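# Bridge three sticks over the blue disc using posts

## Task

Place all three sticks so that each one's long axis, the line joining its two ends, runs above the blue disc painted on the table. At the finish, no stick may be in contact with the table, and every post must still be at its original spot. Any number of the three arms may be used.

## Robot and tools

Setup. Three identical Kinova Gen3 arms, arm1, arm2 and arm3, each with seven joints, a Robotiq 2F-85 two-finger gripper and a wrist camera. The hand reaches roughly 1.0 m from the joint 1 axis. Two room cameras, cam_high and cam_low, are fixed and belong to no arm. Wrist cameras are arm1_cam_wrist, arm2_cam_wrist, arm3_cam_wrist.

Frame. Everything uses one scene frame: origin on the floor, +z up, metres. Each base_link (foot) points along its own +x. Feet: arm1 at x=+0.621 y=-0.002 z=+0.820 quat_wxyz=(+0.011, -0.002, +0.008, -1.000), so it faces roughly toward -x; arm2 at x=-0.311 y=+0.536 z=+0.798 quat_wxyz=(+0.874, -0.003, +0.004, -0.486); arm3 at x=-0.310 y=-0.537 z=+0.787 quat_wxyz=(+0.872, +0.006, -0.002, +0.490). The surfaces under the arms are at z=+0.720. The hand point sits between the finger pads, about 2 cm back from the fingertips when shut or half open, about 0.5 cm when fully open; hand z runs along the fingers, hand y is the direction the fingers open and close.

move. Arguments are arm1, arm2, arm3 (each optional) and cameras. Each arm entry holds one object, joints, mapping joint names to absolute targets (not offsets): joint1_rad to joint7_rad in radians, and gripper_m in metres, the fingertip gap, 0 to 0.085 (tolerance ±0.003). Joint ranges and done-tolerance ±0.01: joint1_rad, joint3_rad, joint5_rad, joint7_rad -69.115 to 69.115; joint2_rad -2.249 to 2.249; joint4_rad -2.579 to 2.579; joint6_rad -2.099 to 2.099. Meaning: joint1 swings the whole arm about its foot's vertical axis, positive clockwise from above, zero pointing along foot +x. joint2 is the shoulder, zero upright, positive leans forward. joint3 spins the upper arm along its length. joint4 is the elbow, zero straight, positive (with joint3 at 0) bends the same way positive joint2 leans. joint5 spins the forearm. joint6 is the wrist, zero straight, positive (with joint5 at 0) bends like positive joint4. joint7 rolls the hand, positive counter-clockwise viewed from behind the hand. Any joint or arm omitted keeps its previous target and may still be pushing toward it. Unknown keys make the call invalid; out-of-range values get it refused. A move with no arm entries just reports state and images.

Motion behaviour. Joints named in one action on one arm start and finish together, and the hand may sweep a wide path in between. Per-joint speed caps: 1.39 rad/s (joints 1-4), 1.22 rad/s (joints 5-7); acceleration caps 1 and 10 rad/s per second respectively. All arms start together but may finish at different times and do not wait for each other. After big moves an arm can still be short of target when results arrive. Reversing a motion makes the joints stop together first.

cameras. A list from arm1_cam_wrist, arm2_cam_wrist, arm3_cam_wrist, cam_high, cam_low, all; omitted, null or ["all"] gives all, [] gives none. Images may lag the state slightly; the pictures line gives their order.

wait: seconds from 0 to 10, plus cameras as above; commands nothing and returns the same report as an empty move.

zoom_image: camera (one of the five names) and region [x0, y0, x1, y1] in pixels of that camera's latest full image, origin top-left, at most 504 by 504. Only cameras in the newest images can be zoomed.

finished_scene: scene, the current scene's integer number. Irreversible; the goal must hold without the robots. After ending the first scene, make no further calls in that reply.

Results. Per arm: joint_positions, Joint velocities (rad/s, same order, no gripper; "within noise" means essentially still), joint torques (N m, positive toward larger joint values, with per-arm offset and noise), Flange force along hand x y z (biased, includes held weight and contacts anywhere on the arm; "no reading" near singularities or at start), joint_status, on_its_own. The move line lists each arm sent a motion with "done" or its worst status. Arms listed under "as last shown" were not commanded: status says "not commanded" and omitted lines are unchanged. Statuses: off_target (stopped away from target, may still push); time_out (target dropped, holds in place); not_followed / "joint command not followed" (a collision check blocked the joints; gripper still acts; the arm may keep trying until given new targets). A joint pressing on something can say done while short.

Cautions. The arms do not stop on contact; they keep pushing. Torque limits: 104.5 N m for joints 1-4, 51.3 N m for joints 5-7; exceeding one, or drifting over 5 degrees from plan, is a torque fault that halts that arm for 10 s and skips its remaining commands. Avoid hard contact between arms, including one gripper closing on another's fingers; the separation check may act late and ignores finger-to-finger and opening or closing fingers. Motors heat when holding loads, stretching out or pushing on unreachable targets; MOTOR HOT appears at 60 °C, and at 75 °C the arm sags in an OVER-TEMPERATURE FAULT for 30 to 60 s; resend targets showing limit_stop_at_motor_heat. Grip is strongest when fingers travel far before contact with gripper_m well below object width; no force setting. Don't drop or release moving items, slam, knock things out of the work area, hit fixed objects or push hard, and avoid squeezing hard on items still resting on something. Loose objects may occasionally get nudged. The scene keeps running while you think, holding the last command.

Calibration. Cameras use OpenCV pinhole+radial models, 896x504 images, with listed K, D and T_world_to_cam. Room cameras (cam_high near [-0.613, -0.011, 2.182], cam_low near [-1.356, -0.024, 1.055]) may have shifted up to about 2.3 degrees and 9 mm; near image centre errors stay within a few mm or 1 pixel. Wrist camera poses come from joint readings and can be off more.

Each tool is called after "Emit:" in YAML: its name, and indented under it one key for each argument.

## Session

Emit:
move:

Emit:
zoom_image:
  camera: "cam_high"
  region: [320, 160, 460, 260]

Emit:
zoom_image:
  camera: "cam_high"
  region: [360, 245, 500, 345]

Emit:
zoom_image:
  camera: "cam_high"
  region: [460, 165, 600, 305]

Scene clock: 0.00 s.
Joint torques (N m): no reading
Motor temperatures (°C): arm1=[29 33 26 33 40 37 44] | arm2=[28 27 27 28 35 36 43] | arm3=[32 31 30 31 34 40 39]
Flange force (N): no reading
Joint velocities: within noise
arm1.joint_positions: joint1_rad=+0.412 joint2_rad=-0.522 joint3_rad=-0.107 joint4_rad=+1.323 joint5_rad=+0.064 joint6_rad=+1.984 joint7_rad=+0.760 gripper_m=+0.085
arm1.joint_status: not commanded
arm1.hand: x=+0.5140 y=+0.0510 z=+1.3996 quat_wxyz=(+0.012, -0.828, +0.527, +0.191) (m; scene frame)
arm2.joint_positions: joint1_rad=+0.227 joint2_rad=-0.274 joint3_rad=-0.013 joint4_rad=+1.469 joint5_rad=+0.066 joint6_rad=+1.917 joint7_rad=+1.755 gripper_m=+0.085
arm2.joint_status: not commanded
arm2.hand: x=-0.2841 y=+0.3458 z=+1.2921 quat_wxyz=(+0.015, -0.509, -0.860, +0.037) (m; scene frame)
arm3.joint_positions: joint1_rad=+0.641 joint2_rad=-0.523 joint3_rad=-0.076 joint4_rad=+1.491 joint5_rad=-0.041 joint6_rad=+1.896 joint7_rad=+0.814 gripper_m=+0.085
arm3.joint_status: not commanded
arm3.hand: x=-0.1867 y=-0.4887 z=+1.3150 quat_wxyz=(-0.112, -0.141, -0.980, -0.083) (m; scene frame)
pictures: arm1_cam_wrist, arm2_cam_wrist, arm3_cam_wrist, cam_high, cam_low
camera_calibration:
arm1_cam_wrist: T_world_to_cam=[[-0.873961, -0.456749, 0.166049, 0.243231], [-0.391821, 0.86434, 0.315266, -0.226477], [-0.28752, 0.210469, -0.934363, 1.59285], [0, 0, 0, 1]] pos_world=[0.581813, -0.0283963, 1.51931]
arm2_cam_wrist: T_world_to_cam=[[0.870764, 0.480021, -0.106534, 0.223054], [0.485122, -0.874031, 0.0269721, 0.463841], [-0.0801664, -0.0751681, -0.993943, 1.43455], [0, 0, 0, 1]] pos_world=[-0.304244, 0.406173, 1.43712]
arm3_cam_wrist: T_world_to_cam=[[0.259206, 0.948801, 0.180525, 0.280235], [0.937306, -0.292204, 0.189932, -0.160779], [0.232958, 0.119975, -0.965058, 1.52163], [0, 0, 0, 1]] pos_world=[-0.276415, -0.495426, 1.44841]

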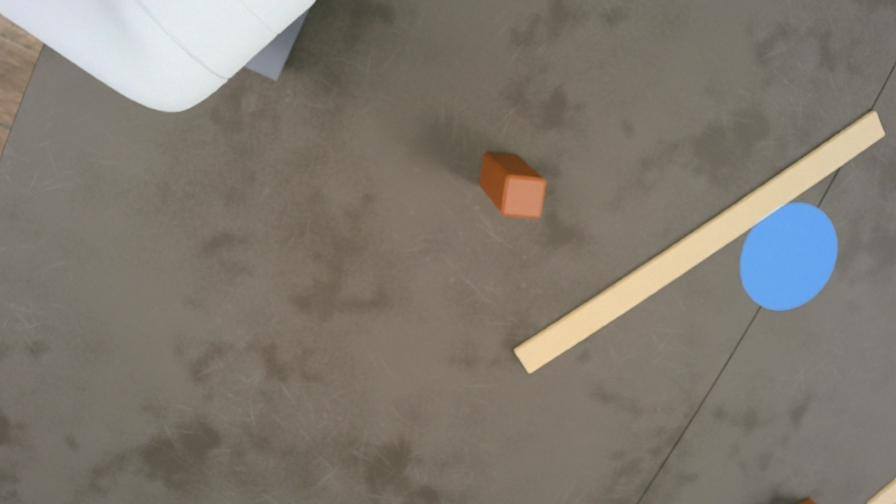

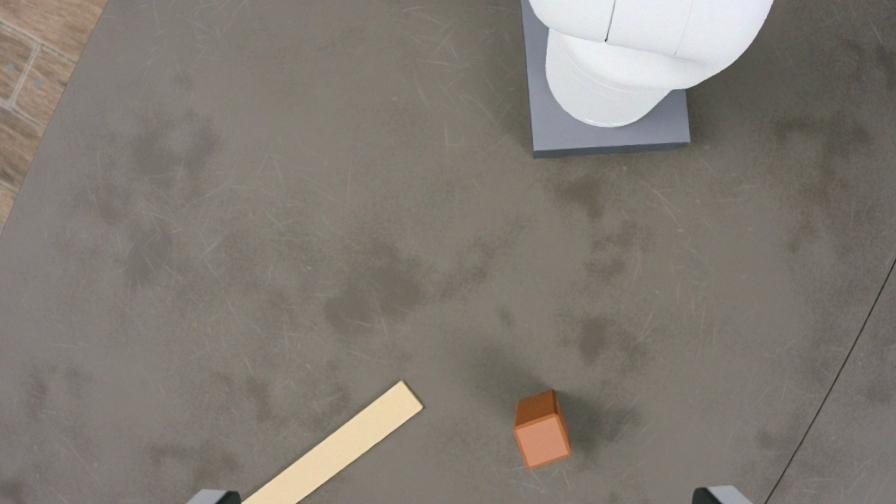

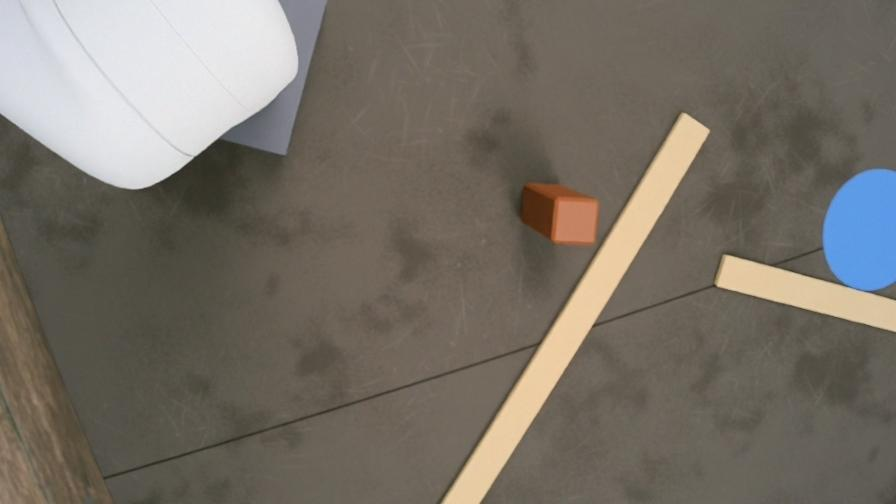

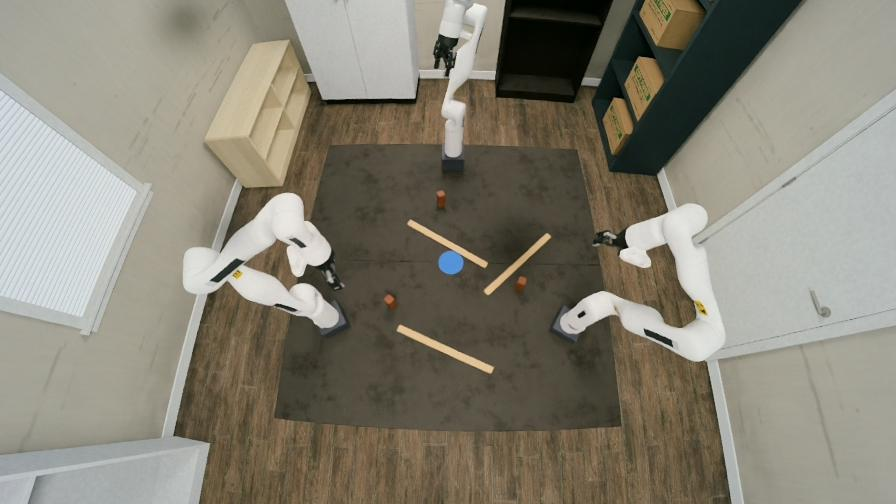

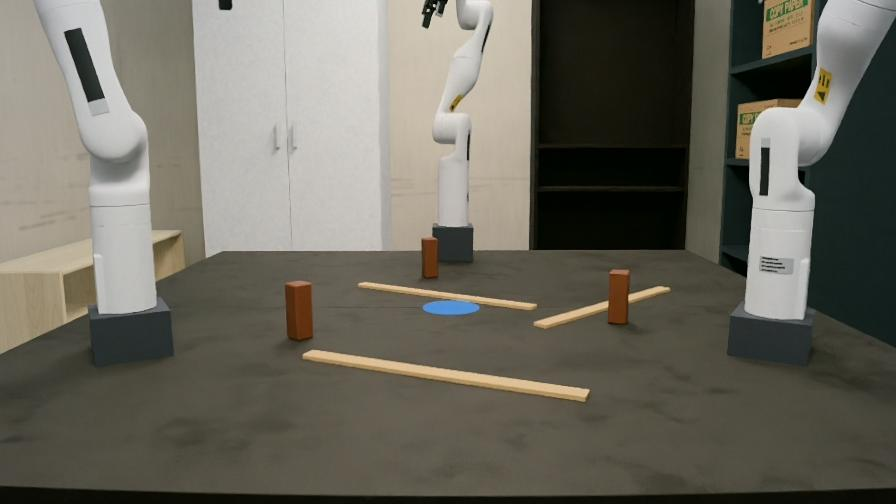

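Scaled by 3.600 from the camera's 896x504 image, which has a finer 1280x720 frame.

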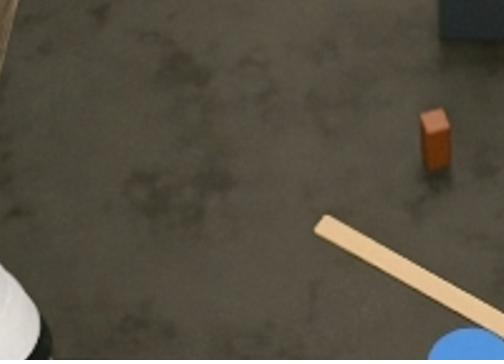

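Scaled by 3.600 from the camera's 896x504 image, which has a finer 1280x720 frame.

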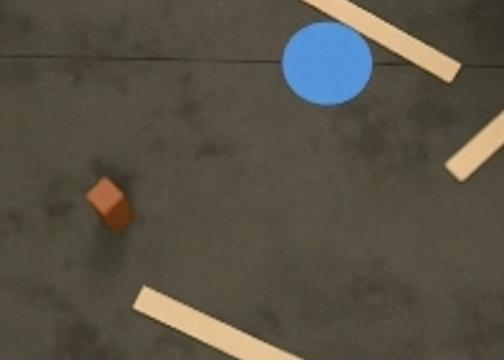

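Scaled by 3.600 from the camera's 896x504 image, which has a finer 1280x720 frame.

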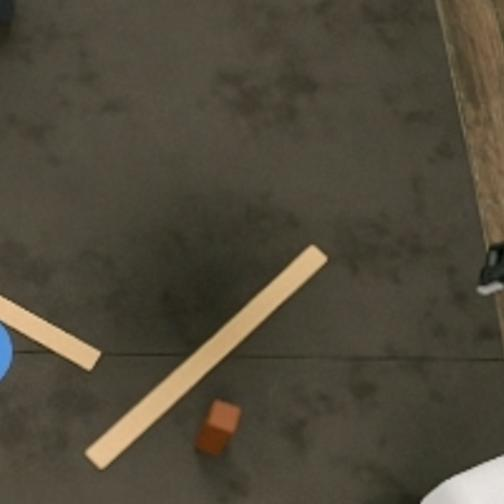

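Emit:
move:
  arm1: {"joints":{"joint1_rad":0.143,"joint2_rad":0.7005,"joint3_rad":0,"joint4_rad":1.6399,"joint5_rad":0,"joint6_rad":0.8012,"joint7_rad":2.737,"gripper_m":0.055}}
  arm2: {"joints":{"joint1_rad":0.6735,"joint2_rad":0.5625,"joint3_rad":0,"joint4_rad":1.8014,"joint5_rad":0,"joint6_rad":0.7777,"joint7_rad":1.299,"gripper_m":0.055}}
  arm3: {"joints":{"joint1_rad":0.5412,"joint2_rad":0.4482,"joint3_rad":0,"joint4_rad":1.99,"joint5_rad":0,"joint6_rad":0.7034,"joint7_rad":3.418,"gripper_m":0.055}}
  cameras: ["arm1_cam_wrist","arm2_cam_wrist","arm3_cam_wrist"]

Scene clock: 90.13 s.
Joint torques (N m): arm1=[0.04 -18.73 1.12 -6.35 0.2 0.28 -0.19] | arm2=[-0.07 -18.57 0.47 -6.76 -0.17 -0.21 -0.25] | arm3=[0.59 -14.44 1.76 -7.67 0.39 -0.18 0.14]
Motor temperatures (°C): arm1=[29 32 26 33 40 37 44] | arm2=[28 27 26 29 35 36 43] | arm3=[32 30 30 31 34 40 39]
Flange force (N): arm1=[1.5 0.9 -0.9] | arm2=[-1.6 -0.7 2.9] | arm3=[-4.2 4.7 1.4]
move: arm1 done; arm2 done; arm3 done
Joint velocities: within noise
arm1.joint_positions: joint1_rad=+0.143 joint2_rad=+0.701 joint3_rad=+0.000 joint4_rad=+1.640 joint5_rad=+0.000 joint6_rad=+0.801 joint7_rad=+2.737 gripper_m=+0.055
arm1.joint_status: all done
arm1.hand: x=+0.1315 y=+0.0820 z=+0.9002 quat_wxyz=(+0.008, -0.867, -0.499, -0.002) (m; scene frame)
arm2.joint_positions: joint1_rad=+0.674 joint2_rad=+0.563 joint3_rad=+0.000 joint4_rad=+1.801 joint5_rad=+0.000 joint6_rad=+0.778 joint7_rad=+1.299 gripper_m=+0.055
arm2.joint_status: all done
arm2.hand: x=-0.3868 y=+0.0976 z=+0.9040 quat_wxyz=(+0.003, -0.831, -0.557, +0.004) (m; scene frame)
arm3.joint_positions: joint1_rad=+0.541 joint2_rad=+0.448 joint3_rad=+0.000 joint4_rad=+1.990 joint5_rad=+0.000 joint6_rad=+0.703 joint7_rad=+3.418 gripper_m=+0.055
arm3.joint_status: all done
arm3.hand: x=+0.0436 y=-0.3812 z=+0.9005 quat_wxyz=(-0.005, +0.919, -0.394, -0.003) (m; scene frame)
pictures: arm1_cam_wrist, arm2_cam_wrist, arm3_cam_wrist
camera_calibration:
arm1_cam_wrist: T_world_to_cam=[[0.872508, -0.488046, -0.0232675, -0.0506982], [-0.488562, -0.872044, -0.0290949, 0.219499], [-0.00609061, 0.0367532, -0.999306, 1.04543], [0, 0, 0, 1]] pos_world=[0.157841, 0.128246, 1.04991]
arm2_cam_wrist: T_world_to_cam=[[0.925375, -0.377223, -0.0372021, 0.432394], [-0.376778, -0.926117, 0.0186147, -0.0135182], [-0.0414754, -0.00320862, -0.999134, 1.03452], [0, 0, 0, 1]] pos_world=[-0.362313, 0.153909, 1.04996]
arm3_cam_wrist: T_world_to_cam=[[-0.723548, -0.689975, -0.0203109, -0.207616], [-0.690173, 0.723632, 0.00419092, 0.358887], [0.011806, 0.0170504, -0.999785, 1.05673], [0, 0, 0, 1]] pos_world=[0.0849983, -0.42097, 1.05078]

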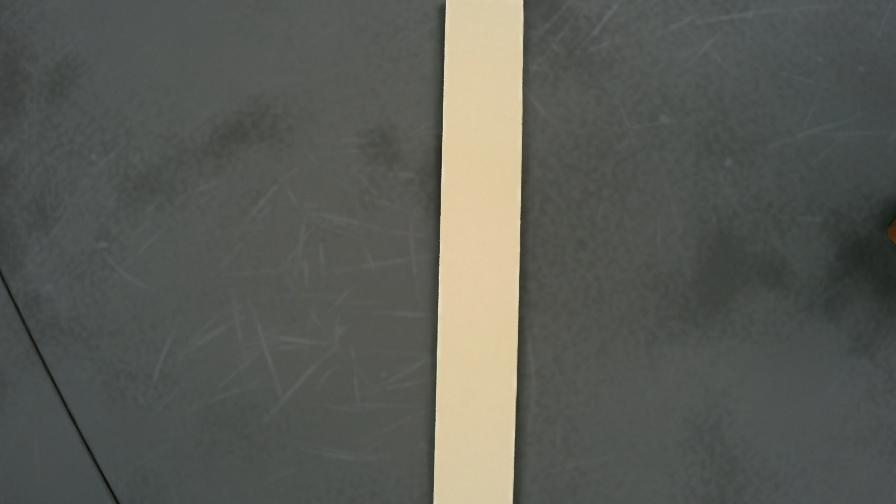

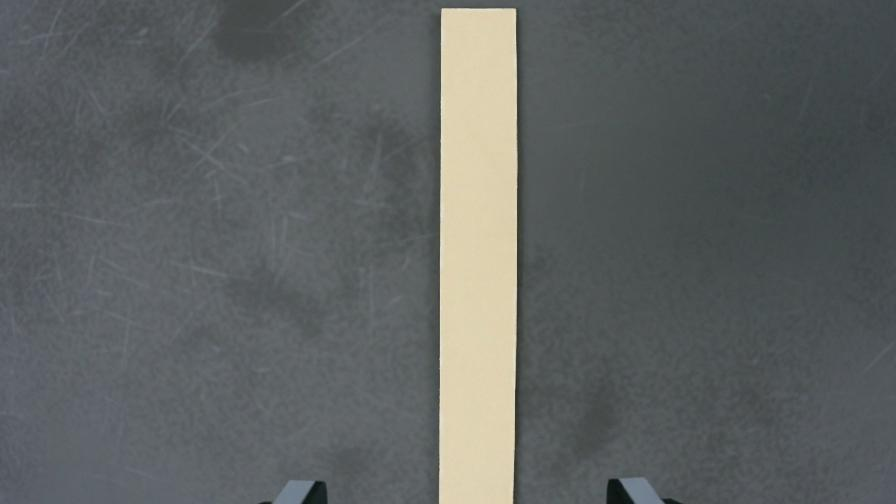

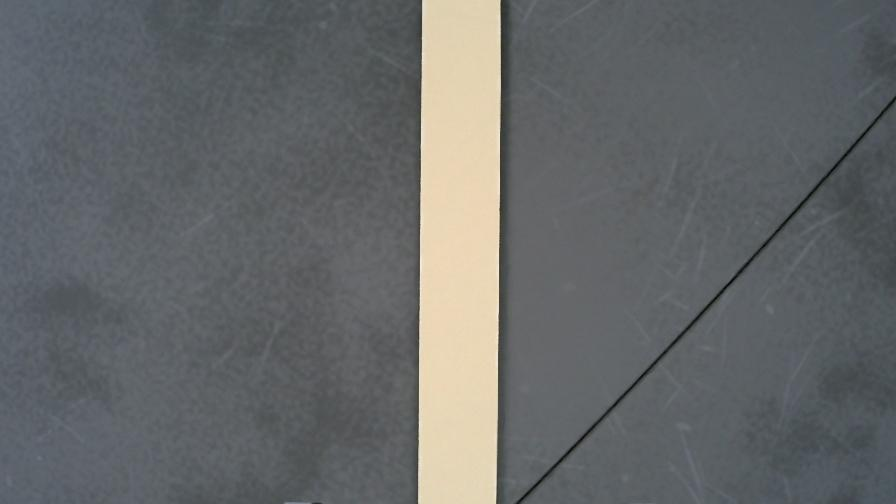

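Emit:
move:
  arm1: {"joints":{"joint1_rad":0.154,"joint2_rad":0.9909,"joint4_rad":1.7018,"joint6_rad":0.4489,"joint7_rad":2.738}}
  arm2: {"joints":{"joint2_rad":0.8923,"joint4_rad":1.8664,"joint6_rad":0.3829}}
  arm3: {"joints":{"joint1_rad":0.5499,"joint2_rad":0.8211,"joint4_rad":2.0533,"joint6_rad":0.2672,"joint7_rad":3.419}}
  cameras: ["arm1_cam_wrist","arm2_cam_wrist","arm3_cam_wrist"]

Emit:
move:
  arm1: {"joints":{"gripper_m":0.0}}
  arm2: {"joints":{"gripper_m":0.0}}
  arm3: {"joints":{"gripper_m":0.0}}
  cameras: ["cam_low"]

Emit:
move:
  arm1: {"joints":{"joint2_rad":0.6858,"joint4_rad":1.6721,"joint6_rad":0.7837}}
  arm2: {"joints":{"joint2_rad":0.5625,"joint4_rad":1.8014,"joint6_rad":0.7777}}
  arm3: {"joints":{"joint2_rad":0.4581,"joint4_rad":1.9738,"joint6_rad":0.7097}}

Scene clock: 139.30 s.
Joint torques (N m): arm1=[0.09 -19.99 1.29 -3.88 0.15 0.29 -0.17] | arm2=[0 -20.53 0.59 -3.79 -0.19 -0.19 -0.28] | arm3=[0.54 -17.08 1.92 -4.41 0.38 -0.22 0.09]
Motor temperatures (°C): arm1=[29 33 26 33 40 37 44] | arm2=[28 27 26 29 35 36 43] | arm3=[32 31 30 31 34 40 39]
Flange force (N): arm1=[1.5 1.0 -1.6] | arm2=[-0.6 -0.9 3.3] | arm3=[-4.0 5.2 -1.1]
move: arm1 done; arm2 done; arm3 done
Joint velocities: within noise
arm1.joint_positions: joint1_rad=+0.154 joint2_rad=+0.991 joint3_rad=+0.000 joint4_rad=+1.702 joint5_rad=+0.000 joint6_rad=+0.449 joint7_rad=+2.738 gripper_m=+0.055
arm1.joint_status: all done
arm1.hand: x=+0.1402 y=+0.0889 z=+0.7447 quat_wxyz=(+0.008, -0.869, -0.494, -0.002) (m; scene frame)
arm2.joint_positions: joint1_rad=+0.674 joint2_rad=+0.892 joint3_rad=+0.000 joint4_rad=+1.866 joint5_rad=+0.000 joint6_rad=+0.383 joint7_rad=+1.299 gripper_m=+0.055
arm2.joint_status: all done
arm2.hand: x=-0.3884 y=+0.0974 z=+0.7445 quat_wxyz=(+0.003, -0.831, -0.557, +0.004) (m; scene frame)
arm3.joint_positions: joint1_rad=+0.550 joint2_rad=+0.821 joint3_rad=+0.000 joint4_rad=+2.053 joint5_rad=+0.000 joint6_rad=+0.267 joint7_rad=+3.419 gripper_m=+0.055
arm3.joint_status: all done
arm3.hand: x=+0.0493 y=-0.3800 z=+0.7445 quat_wxyz=(-0.005, +0.917, -0.398, -0.003) (m; scene frame)
pictures: arm1_cam_wrist, arm2_cam_wrist, arm3_cam_wrist
camera_calibration:
arm1_cam_wrist: T_world_to_cam=[[0.867587, -0.496736, -0.02337, -0.056988], [-0.497251, -0.86712, -0.0290444, 0.225862], [-0.00583721, 0.0368193, -0.999305, 0.889801], [0, 0, 0, 1]] pos_world=[0.166946, 0.13478, 0.894411]
arm2_cam_wrist: T_world_to_cam=[[0.925375, -0.377227, -0.0371644, 0.427929], [-0.376777, -0.926115, 0.0187073, -0.0114595], [-0.0414754, -0.00330859, -0.999134, 0.875203], [0, 0, 0, 1]] pos_world=[-0.364013, 0.153709, 0.890563]
arm3_cam_wrist: T_world_to_cam=[[-0.728803, -0.684426, -0.0201932, -0.203545], [-0.684621, 0.728887, 0.00422016, 0.364323], [0.0118302, 0.0169004, -0.999787, 0.900719], [0, 0, 0, 1]] pos_world=[0.0904233, -0.420084, 0.89488]

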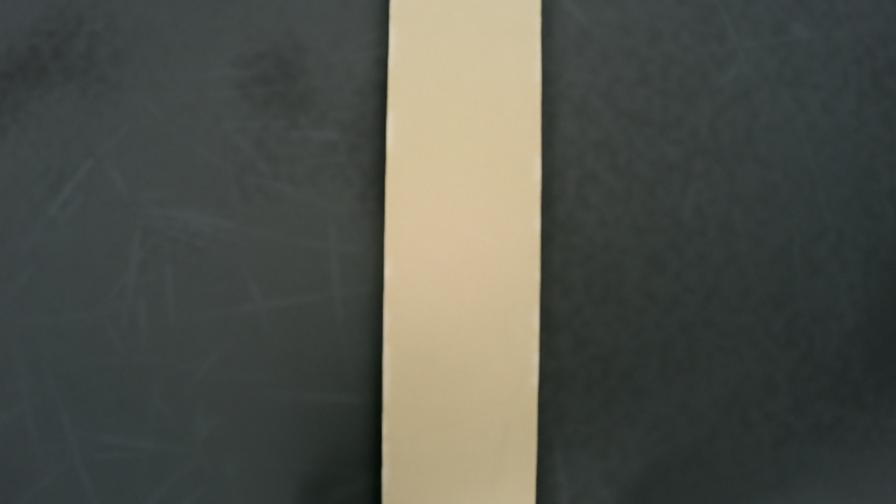

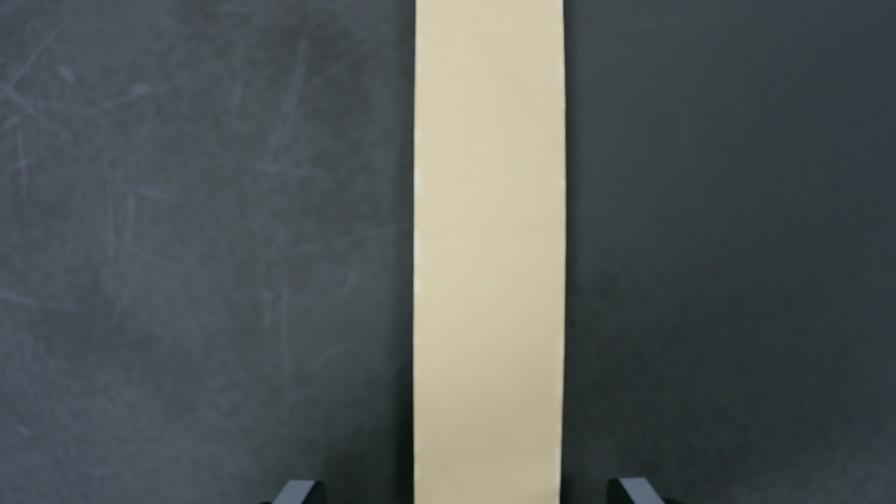

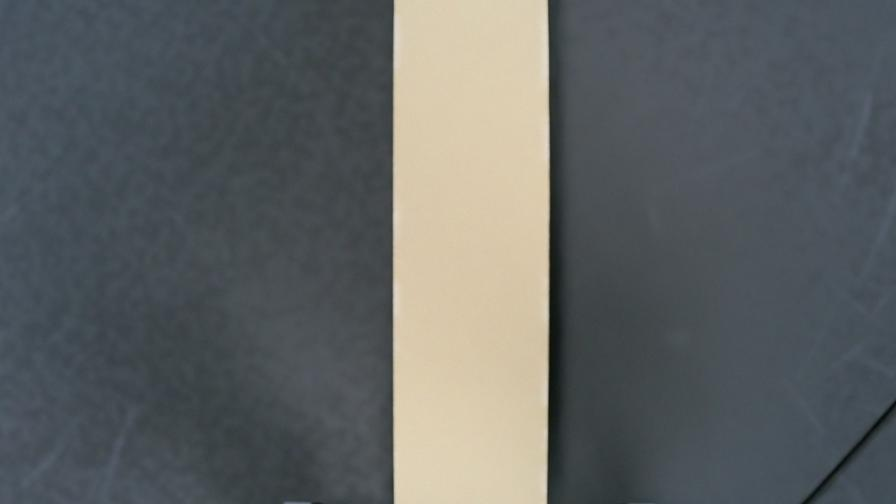

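Scene clock: 140.20 s.
Joint torques (N m): arm1=[0 -14.12 0.97 -2.75 0.07 -0.11 -0.26] | arm2=[0.15 -14.04 0.53 -3.22 -0.14 -0.88 -0.29] | arm3=[0.6 -9.41 1.85 -5.28 0.45 -1.82 0.12]
Motor temperatures (°C): arm1=[29 33 26 33 40 37 44] | arm2=[28 27 26 29 35 36 43] | arm3=[32 31 30 31 34 40 39]
Flange force (N): arm1=[2.0 1.6 -14.5] | arm2=[1.7 -1.0 -13.0] | arm3=[-5.6 9.0 -24.9]
move: arm1 off_target; arm2 off_target; arm3 off_target
Joint velocities: within noise
arm1.joint_positions: joint1_rad=+0.154 joint2_rad=+0.991 joint3_rad=+0.000 joint4_rad=+1.702 joint5_rad=+0.000 joint6_rad=+0.449 joint7_rad=+2.738 gripper_m=+0.024
arm1.joint_status: gripper_m off_target (ended at +0.024, target +0.000)
arm1.hand: x=+0.1402 y=+0.0889 z=+0.7447 quat_wxyz=(+0.008, -0.869, -0.494, -0.002) (m; scene frame)
arm2.joint_positions: joint1_rad=+0.674 joint2_rad=+0.892 joint3_rad=+0.000 joint4_rad=+1.866 joint5_rad=+0.000 joint6_rad=+0.383 joint7_rad=+1.299 gripper_m=+0.023
arm2.joint_status: gripper_m off_target (ended at +0.023, target +0.000)
arm2.hand: x=-0.3884 y=+0.0975 z=+0.7446 quat_wxyz=(+0.003, -0.831, -0.557, +0.004) (m; scene frame)
arm3.joint_positions: joint1_rad=+0.550 joint2_rad=+0.821 joint3_rad=+0.000 joint4_rad=+2.053 joint5_rad=+0.000 joint6_rad=+0.267 joint7_rad=+3.419 gripper_m=+0.024
arm3.joint_status: gripper_m off_target (ended at +0.024, target +0.000)
arm3.hand: x=+0.0493 y=-0.3800 z=+0.7445 quat_wxyz=(-0.005, +0.917, -0.398, -0.003) (m; scene frame)
pictures: cam_low

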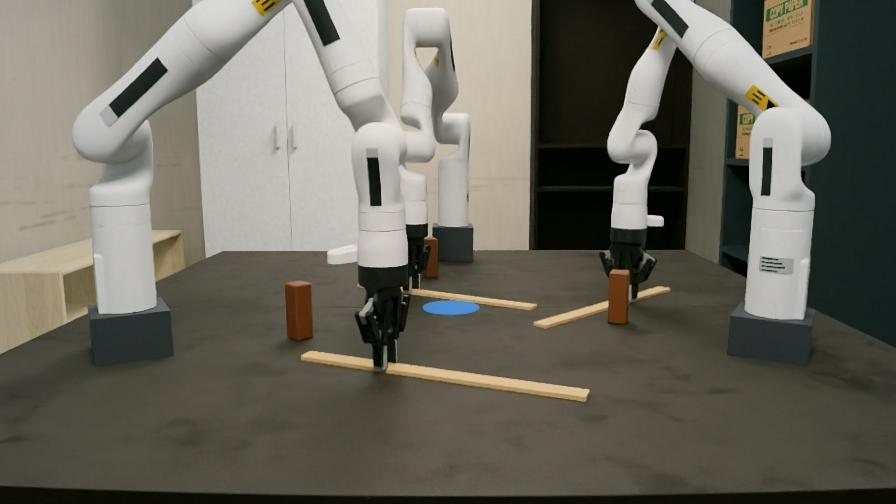

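Scene clock: 141.70 s.
Joint torques (N m): arm1=[0.03 -18.69 1.09 -6.41 0.16 0.28 -0.19] | arm2=[-0.05 -18.82 0.47 -6.91 -0.21 -0.24 -0.24] | arm3=[0.58 -14.99 1.77 -7.86 0.37 -0.16 0.16]
Motor temperatures (°C): arm1=[29 33 26 33 40 37 44] | arm2=[28 27 26 29 35 36 43] | arm3=[32 31 30 31 34 40 39]
Flange force (N): arm1=[1.5 1.0 -0.3] | arm2=[-1.6 -0.6 3.4] | arm3=[-4.2 4.7 2.2]
move: arm1 done; arm2 done; arm3 done
Joint velocities: within noise
arm1.joint_positions: joint1_rad=+0.154 joint2_rad=+0.686 joint3_rad=+0.000 joint4_rad=+1.672 joint5_rad=+0.000 joint6_rad=+0.784 joint7_rad=+2.738 gripper_m=+0.024
arm1.joint_status: all done
arm1.hand: x=+0.1410 y=+0.0863 z=+0.9003 quat_wxyz=(+0.008, -0.869, -0.494, -0.002) (m; scene frame)
arm2.joint_positions: joint1_rad=+0.674 joint2_rad=+0.563 joint3_rad=+0.000 joint4_rad=+1.801 joint5_rad=+0.000 joint6_rad=+0.778 joint7_rad=+1.299 gripper_m=+0.023
arm2.joint_status: all done
arm2.hand: x=-0.3868 y=+0.0976 z=+0.9040 quat_wxyz=(+0.003, -0.831, -0.557, +0.004) (m; scene frame)
arm3.joint_positions: joint1_rad=+0.550 joint2_rad=+0.458 joint3_rad=+0.000 joint4_rad=+1.974 joint5_rad=+0.000 joint6_rad=+0.710 joint7_rad=+3.419 gripper_m=+0.024
arm3.joint_status: all done
arm3.hand: x=+0.0496 y=-0.3819 z=+0.8999 quat_wxyz=(-0.005, +0.917, -0.398, -0.003) (m; scene frame)
pictures: arm1_cam_wrist, arm2_cam_wrist, arm3_cam_wrist, cam_high, cam_low
camera_calibration:
arm1_cam_wrist: T_world_to_cam=[[0.867587, -0.496732, -0.0234567, -0.0552468], [-0.49725, -0.867122, -0.0289947, 0.228473], [-0.0059372, 0.0368193, -0.999304, 1.04541], [0, 0, 0, 1]] pos_world=[0.167746, 0.13218, 1.05001]
arm2_cam_wrist: T_world_to_cam=[[0.925375, -0.377227, -0.0371644, 0.432355], [-0.376777, -0.926115, 0.0187073, -0.0136157], [-0.0414754, -0.00330859, -0.999134, 1.03454], [0, 0, 0, 1]] pos_world=[-0.362313, 0.153909, 1.04996]
arm3_cam_wrist: T_world_to_cam=[[-0.728803, -0.684426, -0.0201932, -0.201489], [-0.684621, 0.728887, 0.00422016, 0.365258], [0.0118302, 0.0169004, -0.999787, 1.05611], [0, 0, 0, 1]] pos_world=[0.0907233, -0.421984, 1.05028]

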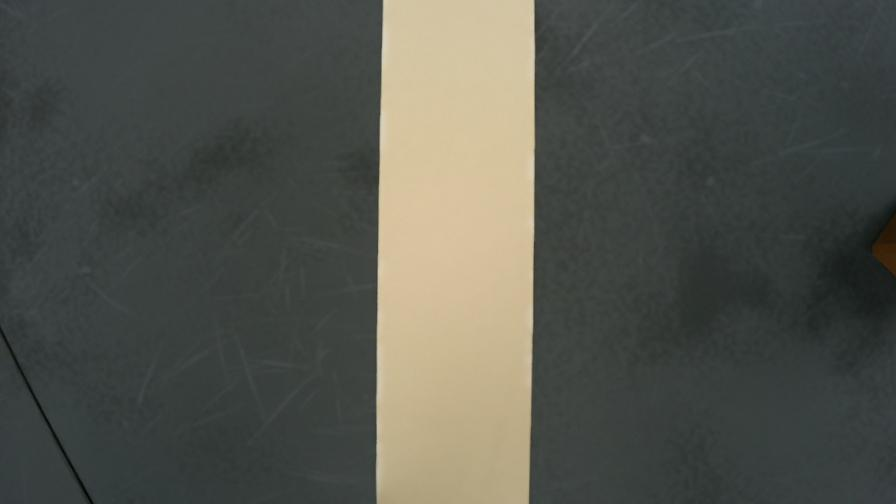

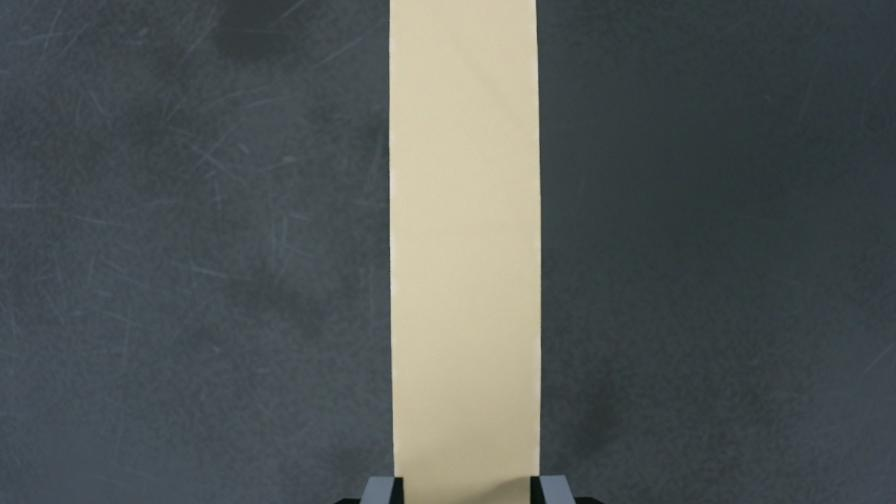

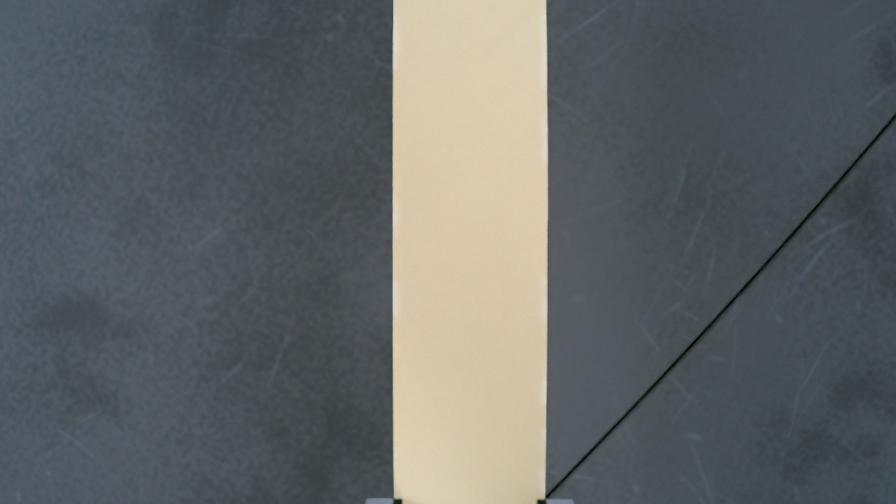

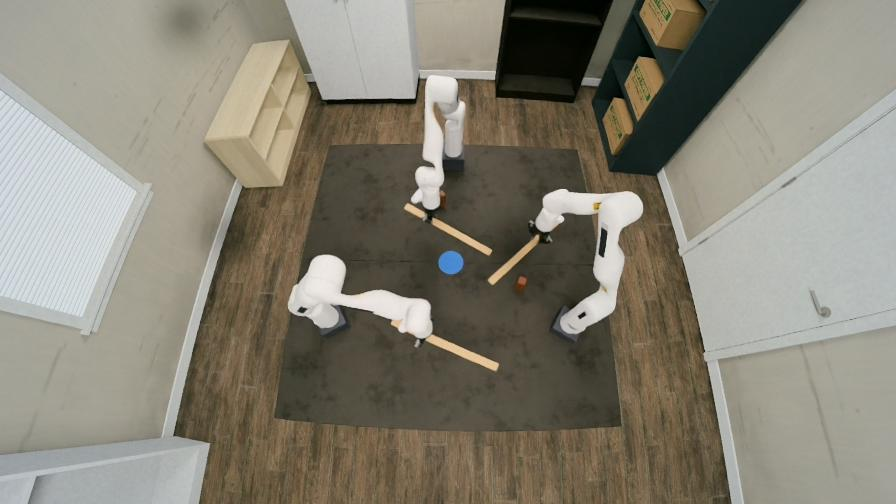

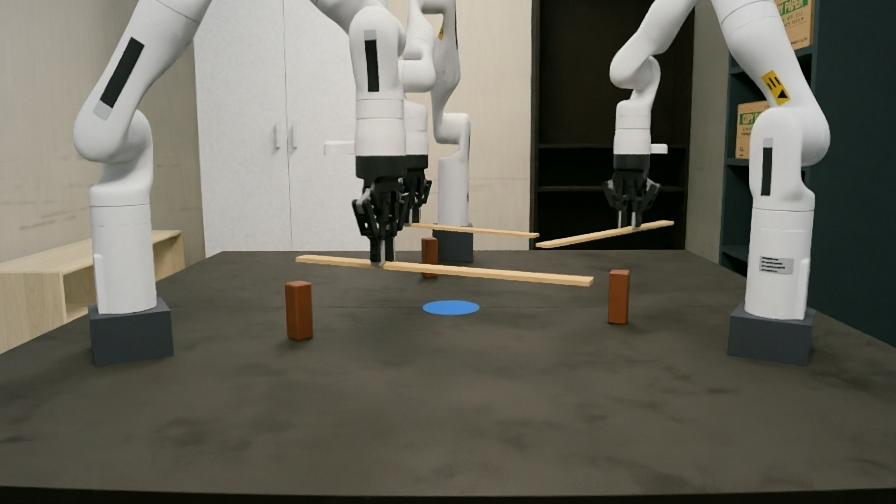

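Emit:
move:
  arm1: {"joints":{"joint1_rad":0.1068,"joint2_rad":0.5117,"joint4_rad":2.093,"joint6_rad":0.3366,"joint7_rad":1.634}}
  arm3: {"joints":{"joint2_rad":0.2403,"joint4_rad":1.7209,"joint6_rad":1.1804}}
  cameras: []

Emit:
move:
  arm2: {"joints":{"joint1_rad":0.1322,"joint2_rad":0.4108,"joint4_rad":2.1435,"joint6_rad":0.3869,"joint7_rad":1.632}}
  cameras: ["cam_high","cam_low"]

Emit:
move:
  arm3: {"joints":{"joint1_rad":0.0768,"joint2_rad":0.2925,"joint4_rad":2.0195,"joint6_rad":0.6294,"joint7_rad":1.618}}

Emit:
zoom_image:
  camera: "cam_high"
  region: [370, 170, 560, 330]

Emit:
zoom_image:
  camera: "cam_low"
  region: [250, 120, 650, 400]

Scene clock: 310.77 s.
Joint torques (N m): arm1=[-0.02 -14.81 1.03 -5.27 0.11 -0.33 -0.16] | arm2=[-0.05 -18.87 0.47 -7 -0.16 -0.23 -0.26] | arm3=[0.54 -13.22 1.64 -10.27 0.41 -0.2 0.13]
Motor temperatures (°C): arm1=[29 35 26 33 40 37 44] | arm2=[28 29 26 29 35 36 43] | arm3=[31 33 30 31 34 40 39]
Flange force (N): arm1=[1.1 -2.0 -0.2] | arm2=[-1.3 -0.7 3.6] | arm3=[-4.5 4.2 3.8]
move: arm1 done; arm3 done
Joint velocities: within noise
arm1.joint_positions: joint1_rad=+0.107 joint2_rad=+0.512 joint3_rad=+0.000 joint4_rad=+2.093 joint5_rad=+0.000 joint6_rad=+0.337 joint7_rad=+1.634 gripper_m=+0.024
arm1.joint_status: all done
arm1.hand: x=+0.1967 y=+0.0584 z=+0.8995 quat_wxyz=(+0.016, -0.995, +0.010, +0.102) (m; scene frame)
arm2: as last shown
arm2.joint_positions: joint1_rad=+0.674 joint2_rad=+0.562 joint3_rad=+0.000 joint4_rad=+1.801 joint5_rad=+0.000 joint6_rad=+0.778 joint7_rad=+1.299 gripper_m=+0.023
arm3.joint_positions: joint1_rad=+0.550 joint2_rad=+0.240 joint3_rad=+0.000 joint4_rad=+1.721 joint5_rad=+0.000 joint6_rad=+1.180 joint7_rad=+3.419 gripper_m=+0.024
arm3.joint_status: all done
arm3.hand: x=+0.0499 y=-0.3836 z=+1.0500 quat_wxyz=(-0.005, +0.917, -0.398, -0.003) (m; scene frame)
pictures: none
No camera images: "cameras" was empty.

Scene clock: 312.53 s.
Joint torques (N m): arm1=[-0.06 -14.75 1.02 -5.26 0.12 -0.36 -0.17] | arm2=[-0.04 -15.41 0.36 -6.19 -0.17 -0.84 -0.27] | arm3=[0.63 -13.24 1.67 -10.27 0.36 -0.2 0.12]
Motor temperatures (°C): arm1=[29 35 26 33 40 37 44] | arm2=[28 29 26 29 35 36 43] | arm3=[31 33 30 31 34 40 39]
Flange force (N): arm1=[1.1 -2.2 -0.4] | arm2=[-0.1 -1.5 4.5] | arm3=[-4.7 4.1 3.8]
move: arm2 done
Joint velocities: within noise
arm1, arm3: as last shown
arm2.joint_positions: joint1_rad=+0.132 joint2_rad=+0.411 joint3_rad=+0.000 joint4_rad=+2.143 joint5_rad=+0.000 joint6_rad=+0.387 joint7_rad=+1.632 gripper_m=+0.023
arm2.joint_status: all done
arm2.hand: x=-0.1664 y=+0.1577 z=+0.9000 quat_wxyz=(-0.078, -0.514, -0.852, +0.060) (m; scene frame)
pictures: cam_high, cam_low

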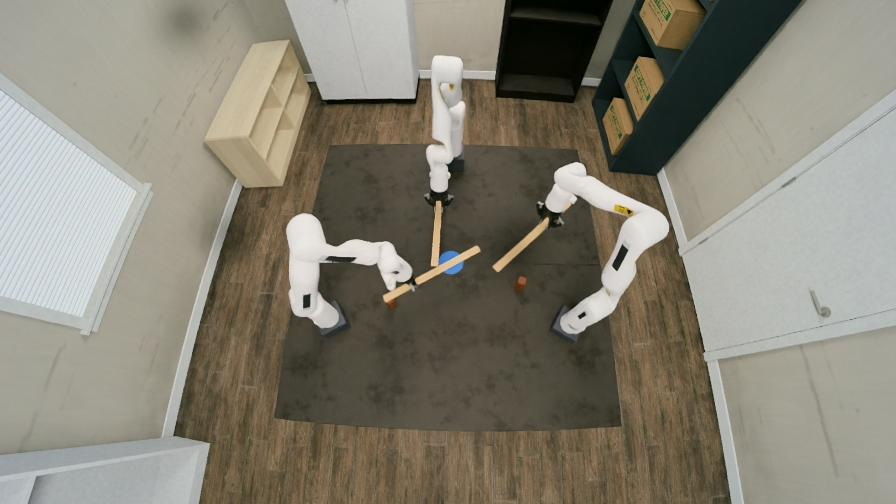

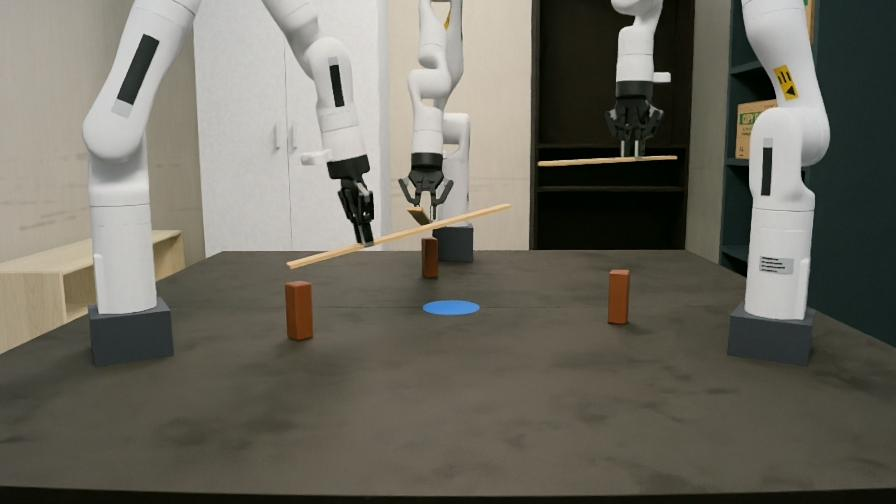

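Scene clock: 314.67 s.
Joint torques (N m): arm1=[-0.02 -14.77 1.03 -5.27 0.14 -0.37 -0.19] | arm2=[-0.04 -15.43 0.34 -6.19 -0.18 -0.83 -0.27] | arm3=[0.62 -13.09 1.72 -9.25 0.38 -0.87 0.14]
Motor temperatures (°C): arm1=[29 35 26 33 40 37 44] | arm2=[28 29 26 29 35 36 43] | arm3=[31 32 30 31 34 40 39]
Flange force (N): arm1=[1.1 -2.1 -0.4] | arm2=[-0.2 -1.4 4.5] | arm3=[5.5 2.8 1.4]
move: arm3 done
Joint velocities: within noise
arm1, arm2: as last shown
arm3.joint_positions: joint1_rad=+0.077 joint2_rad=+0.292 joint3_rad=+0.000 joint4_rad=+2.020 joint5_rad=+0.000 joint6_rad=+0.629 joint7_rad=+1.618 gripper_m=+0.024
arm3.joint_status: all done
arm3.hand: x=-0.0469 y=-0.2165 z=+0.9600 quat_wxyz=(-0.092, +0.474, -0.874, -0.049) (m; scene frame)
pictures: arm1_cam_wrist, arm2_cam_wrist, arm3_cam_wrist, cam_high, cam_low
camera_calibration:
arm1_cam_wrist: T_world_to_cam=[[-0.0102271, -0.999027, -0.0429103, 0.102074], [-0.982456, 0.00204773, 0.186482, 0.0829245], [-0.186212, 0.0440647, -0.981521, 1.06506], [0, 0, 0, 1]] pos_world=[0.280841, 0.0548736, 1.0343]
arm2_cam_wrist: T_world_to_cam=[[0.885567, 0.461875, -0.0494209, 0.122948], [0.461411, -0.862391, 0.208284, 0.0839221], [0.0535812, -0.207253, -0.976819, 1.06786], [0, 0, 0, 1]] pos_world=[-0.204818, 0.236904, 1.0317]
arm3_cam_wrist: T_world_to_cam=[[-0.837604, 0.546071, -0.0149969, 0.0988904], [0.532442, 0.822223, 0.201135, 0.0667358], [0.122165, 0.160487, -0.979449, 1.13128], [0, 0, 0, 1]] pos_world=[-0.090905, -0.290429, 1.09609]

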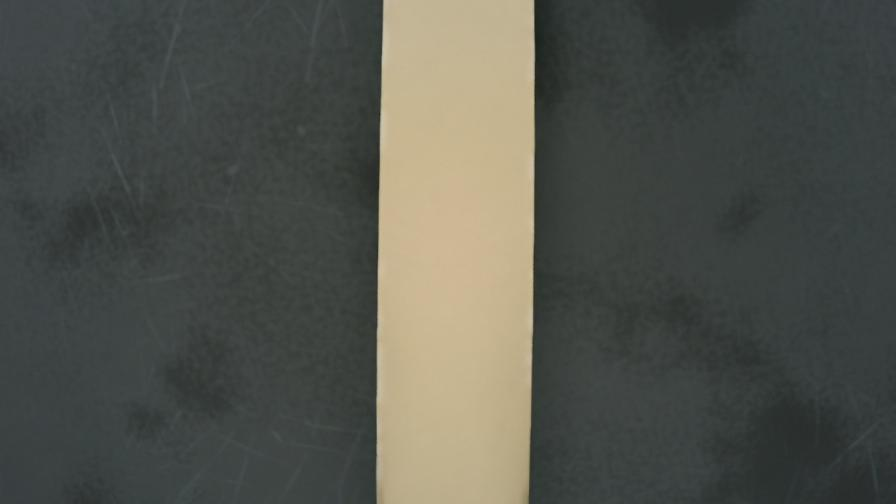

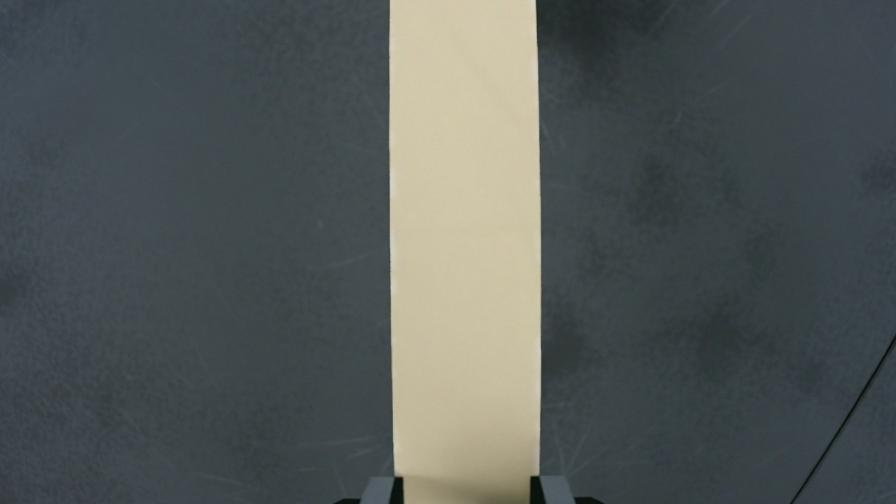

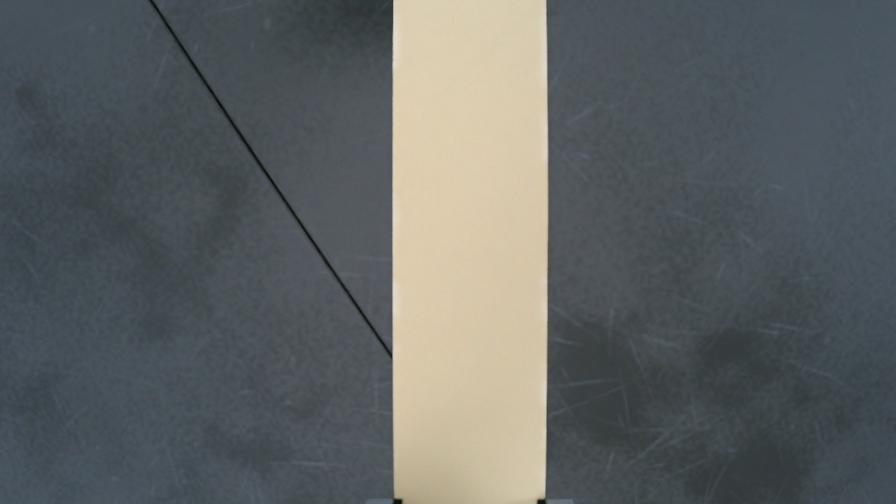

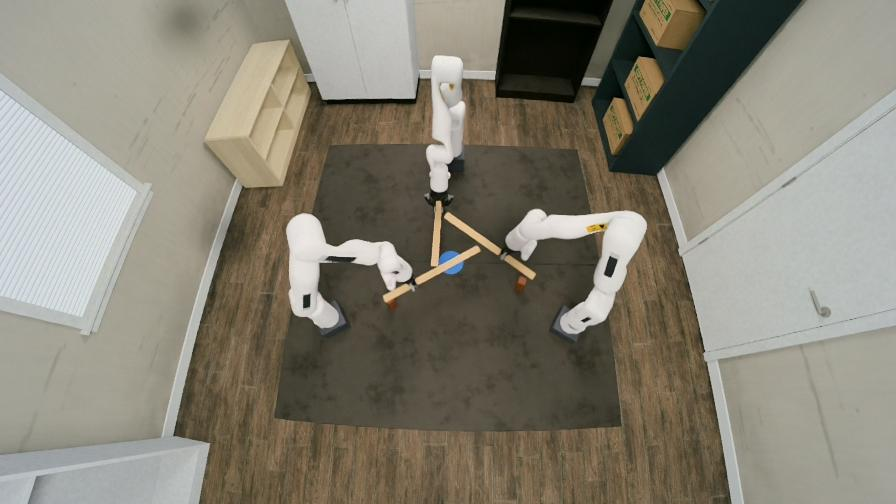

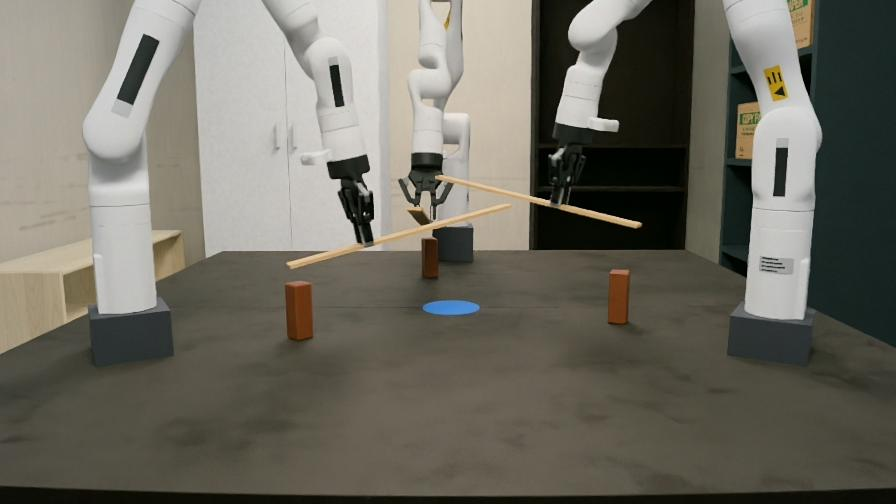

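Scaled by 2.653 from the camera's 896x504 image, which has a finer 1280x720 frame.

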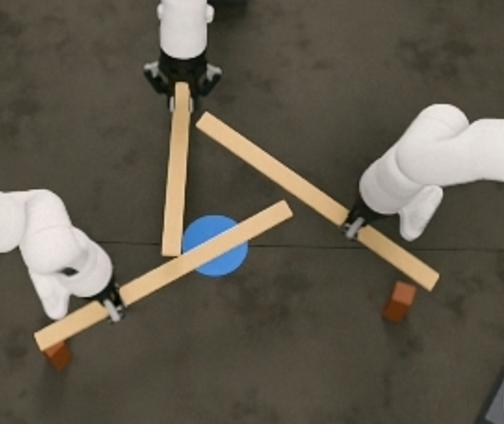

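Scaled by 1.260 from the camera's 896x504 image, which has a finer 1280x720 frame.

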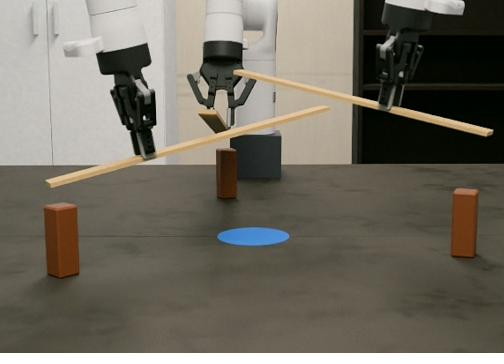

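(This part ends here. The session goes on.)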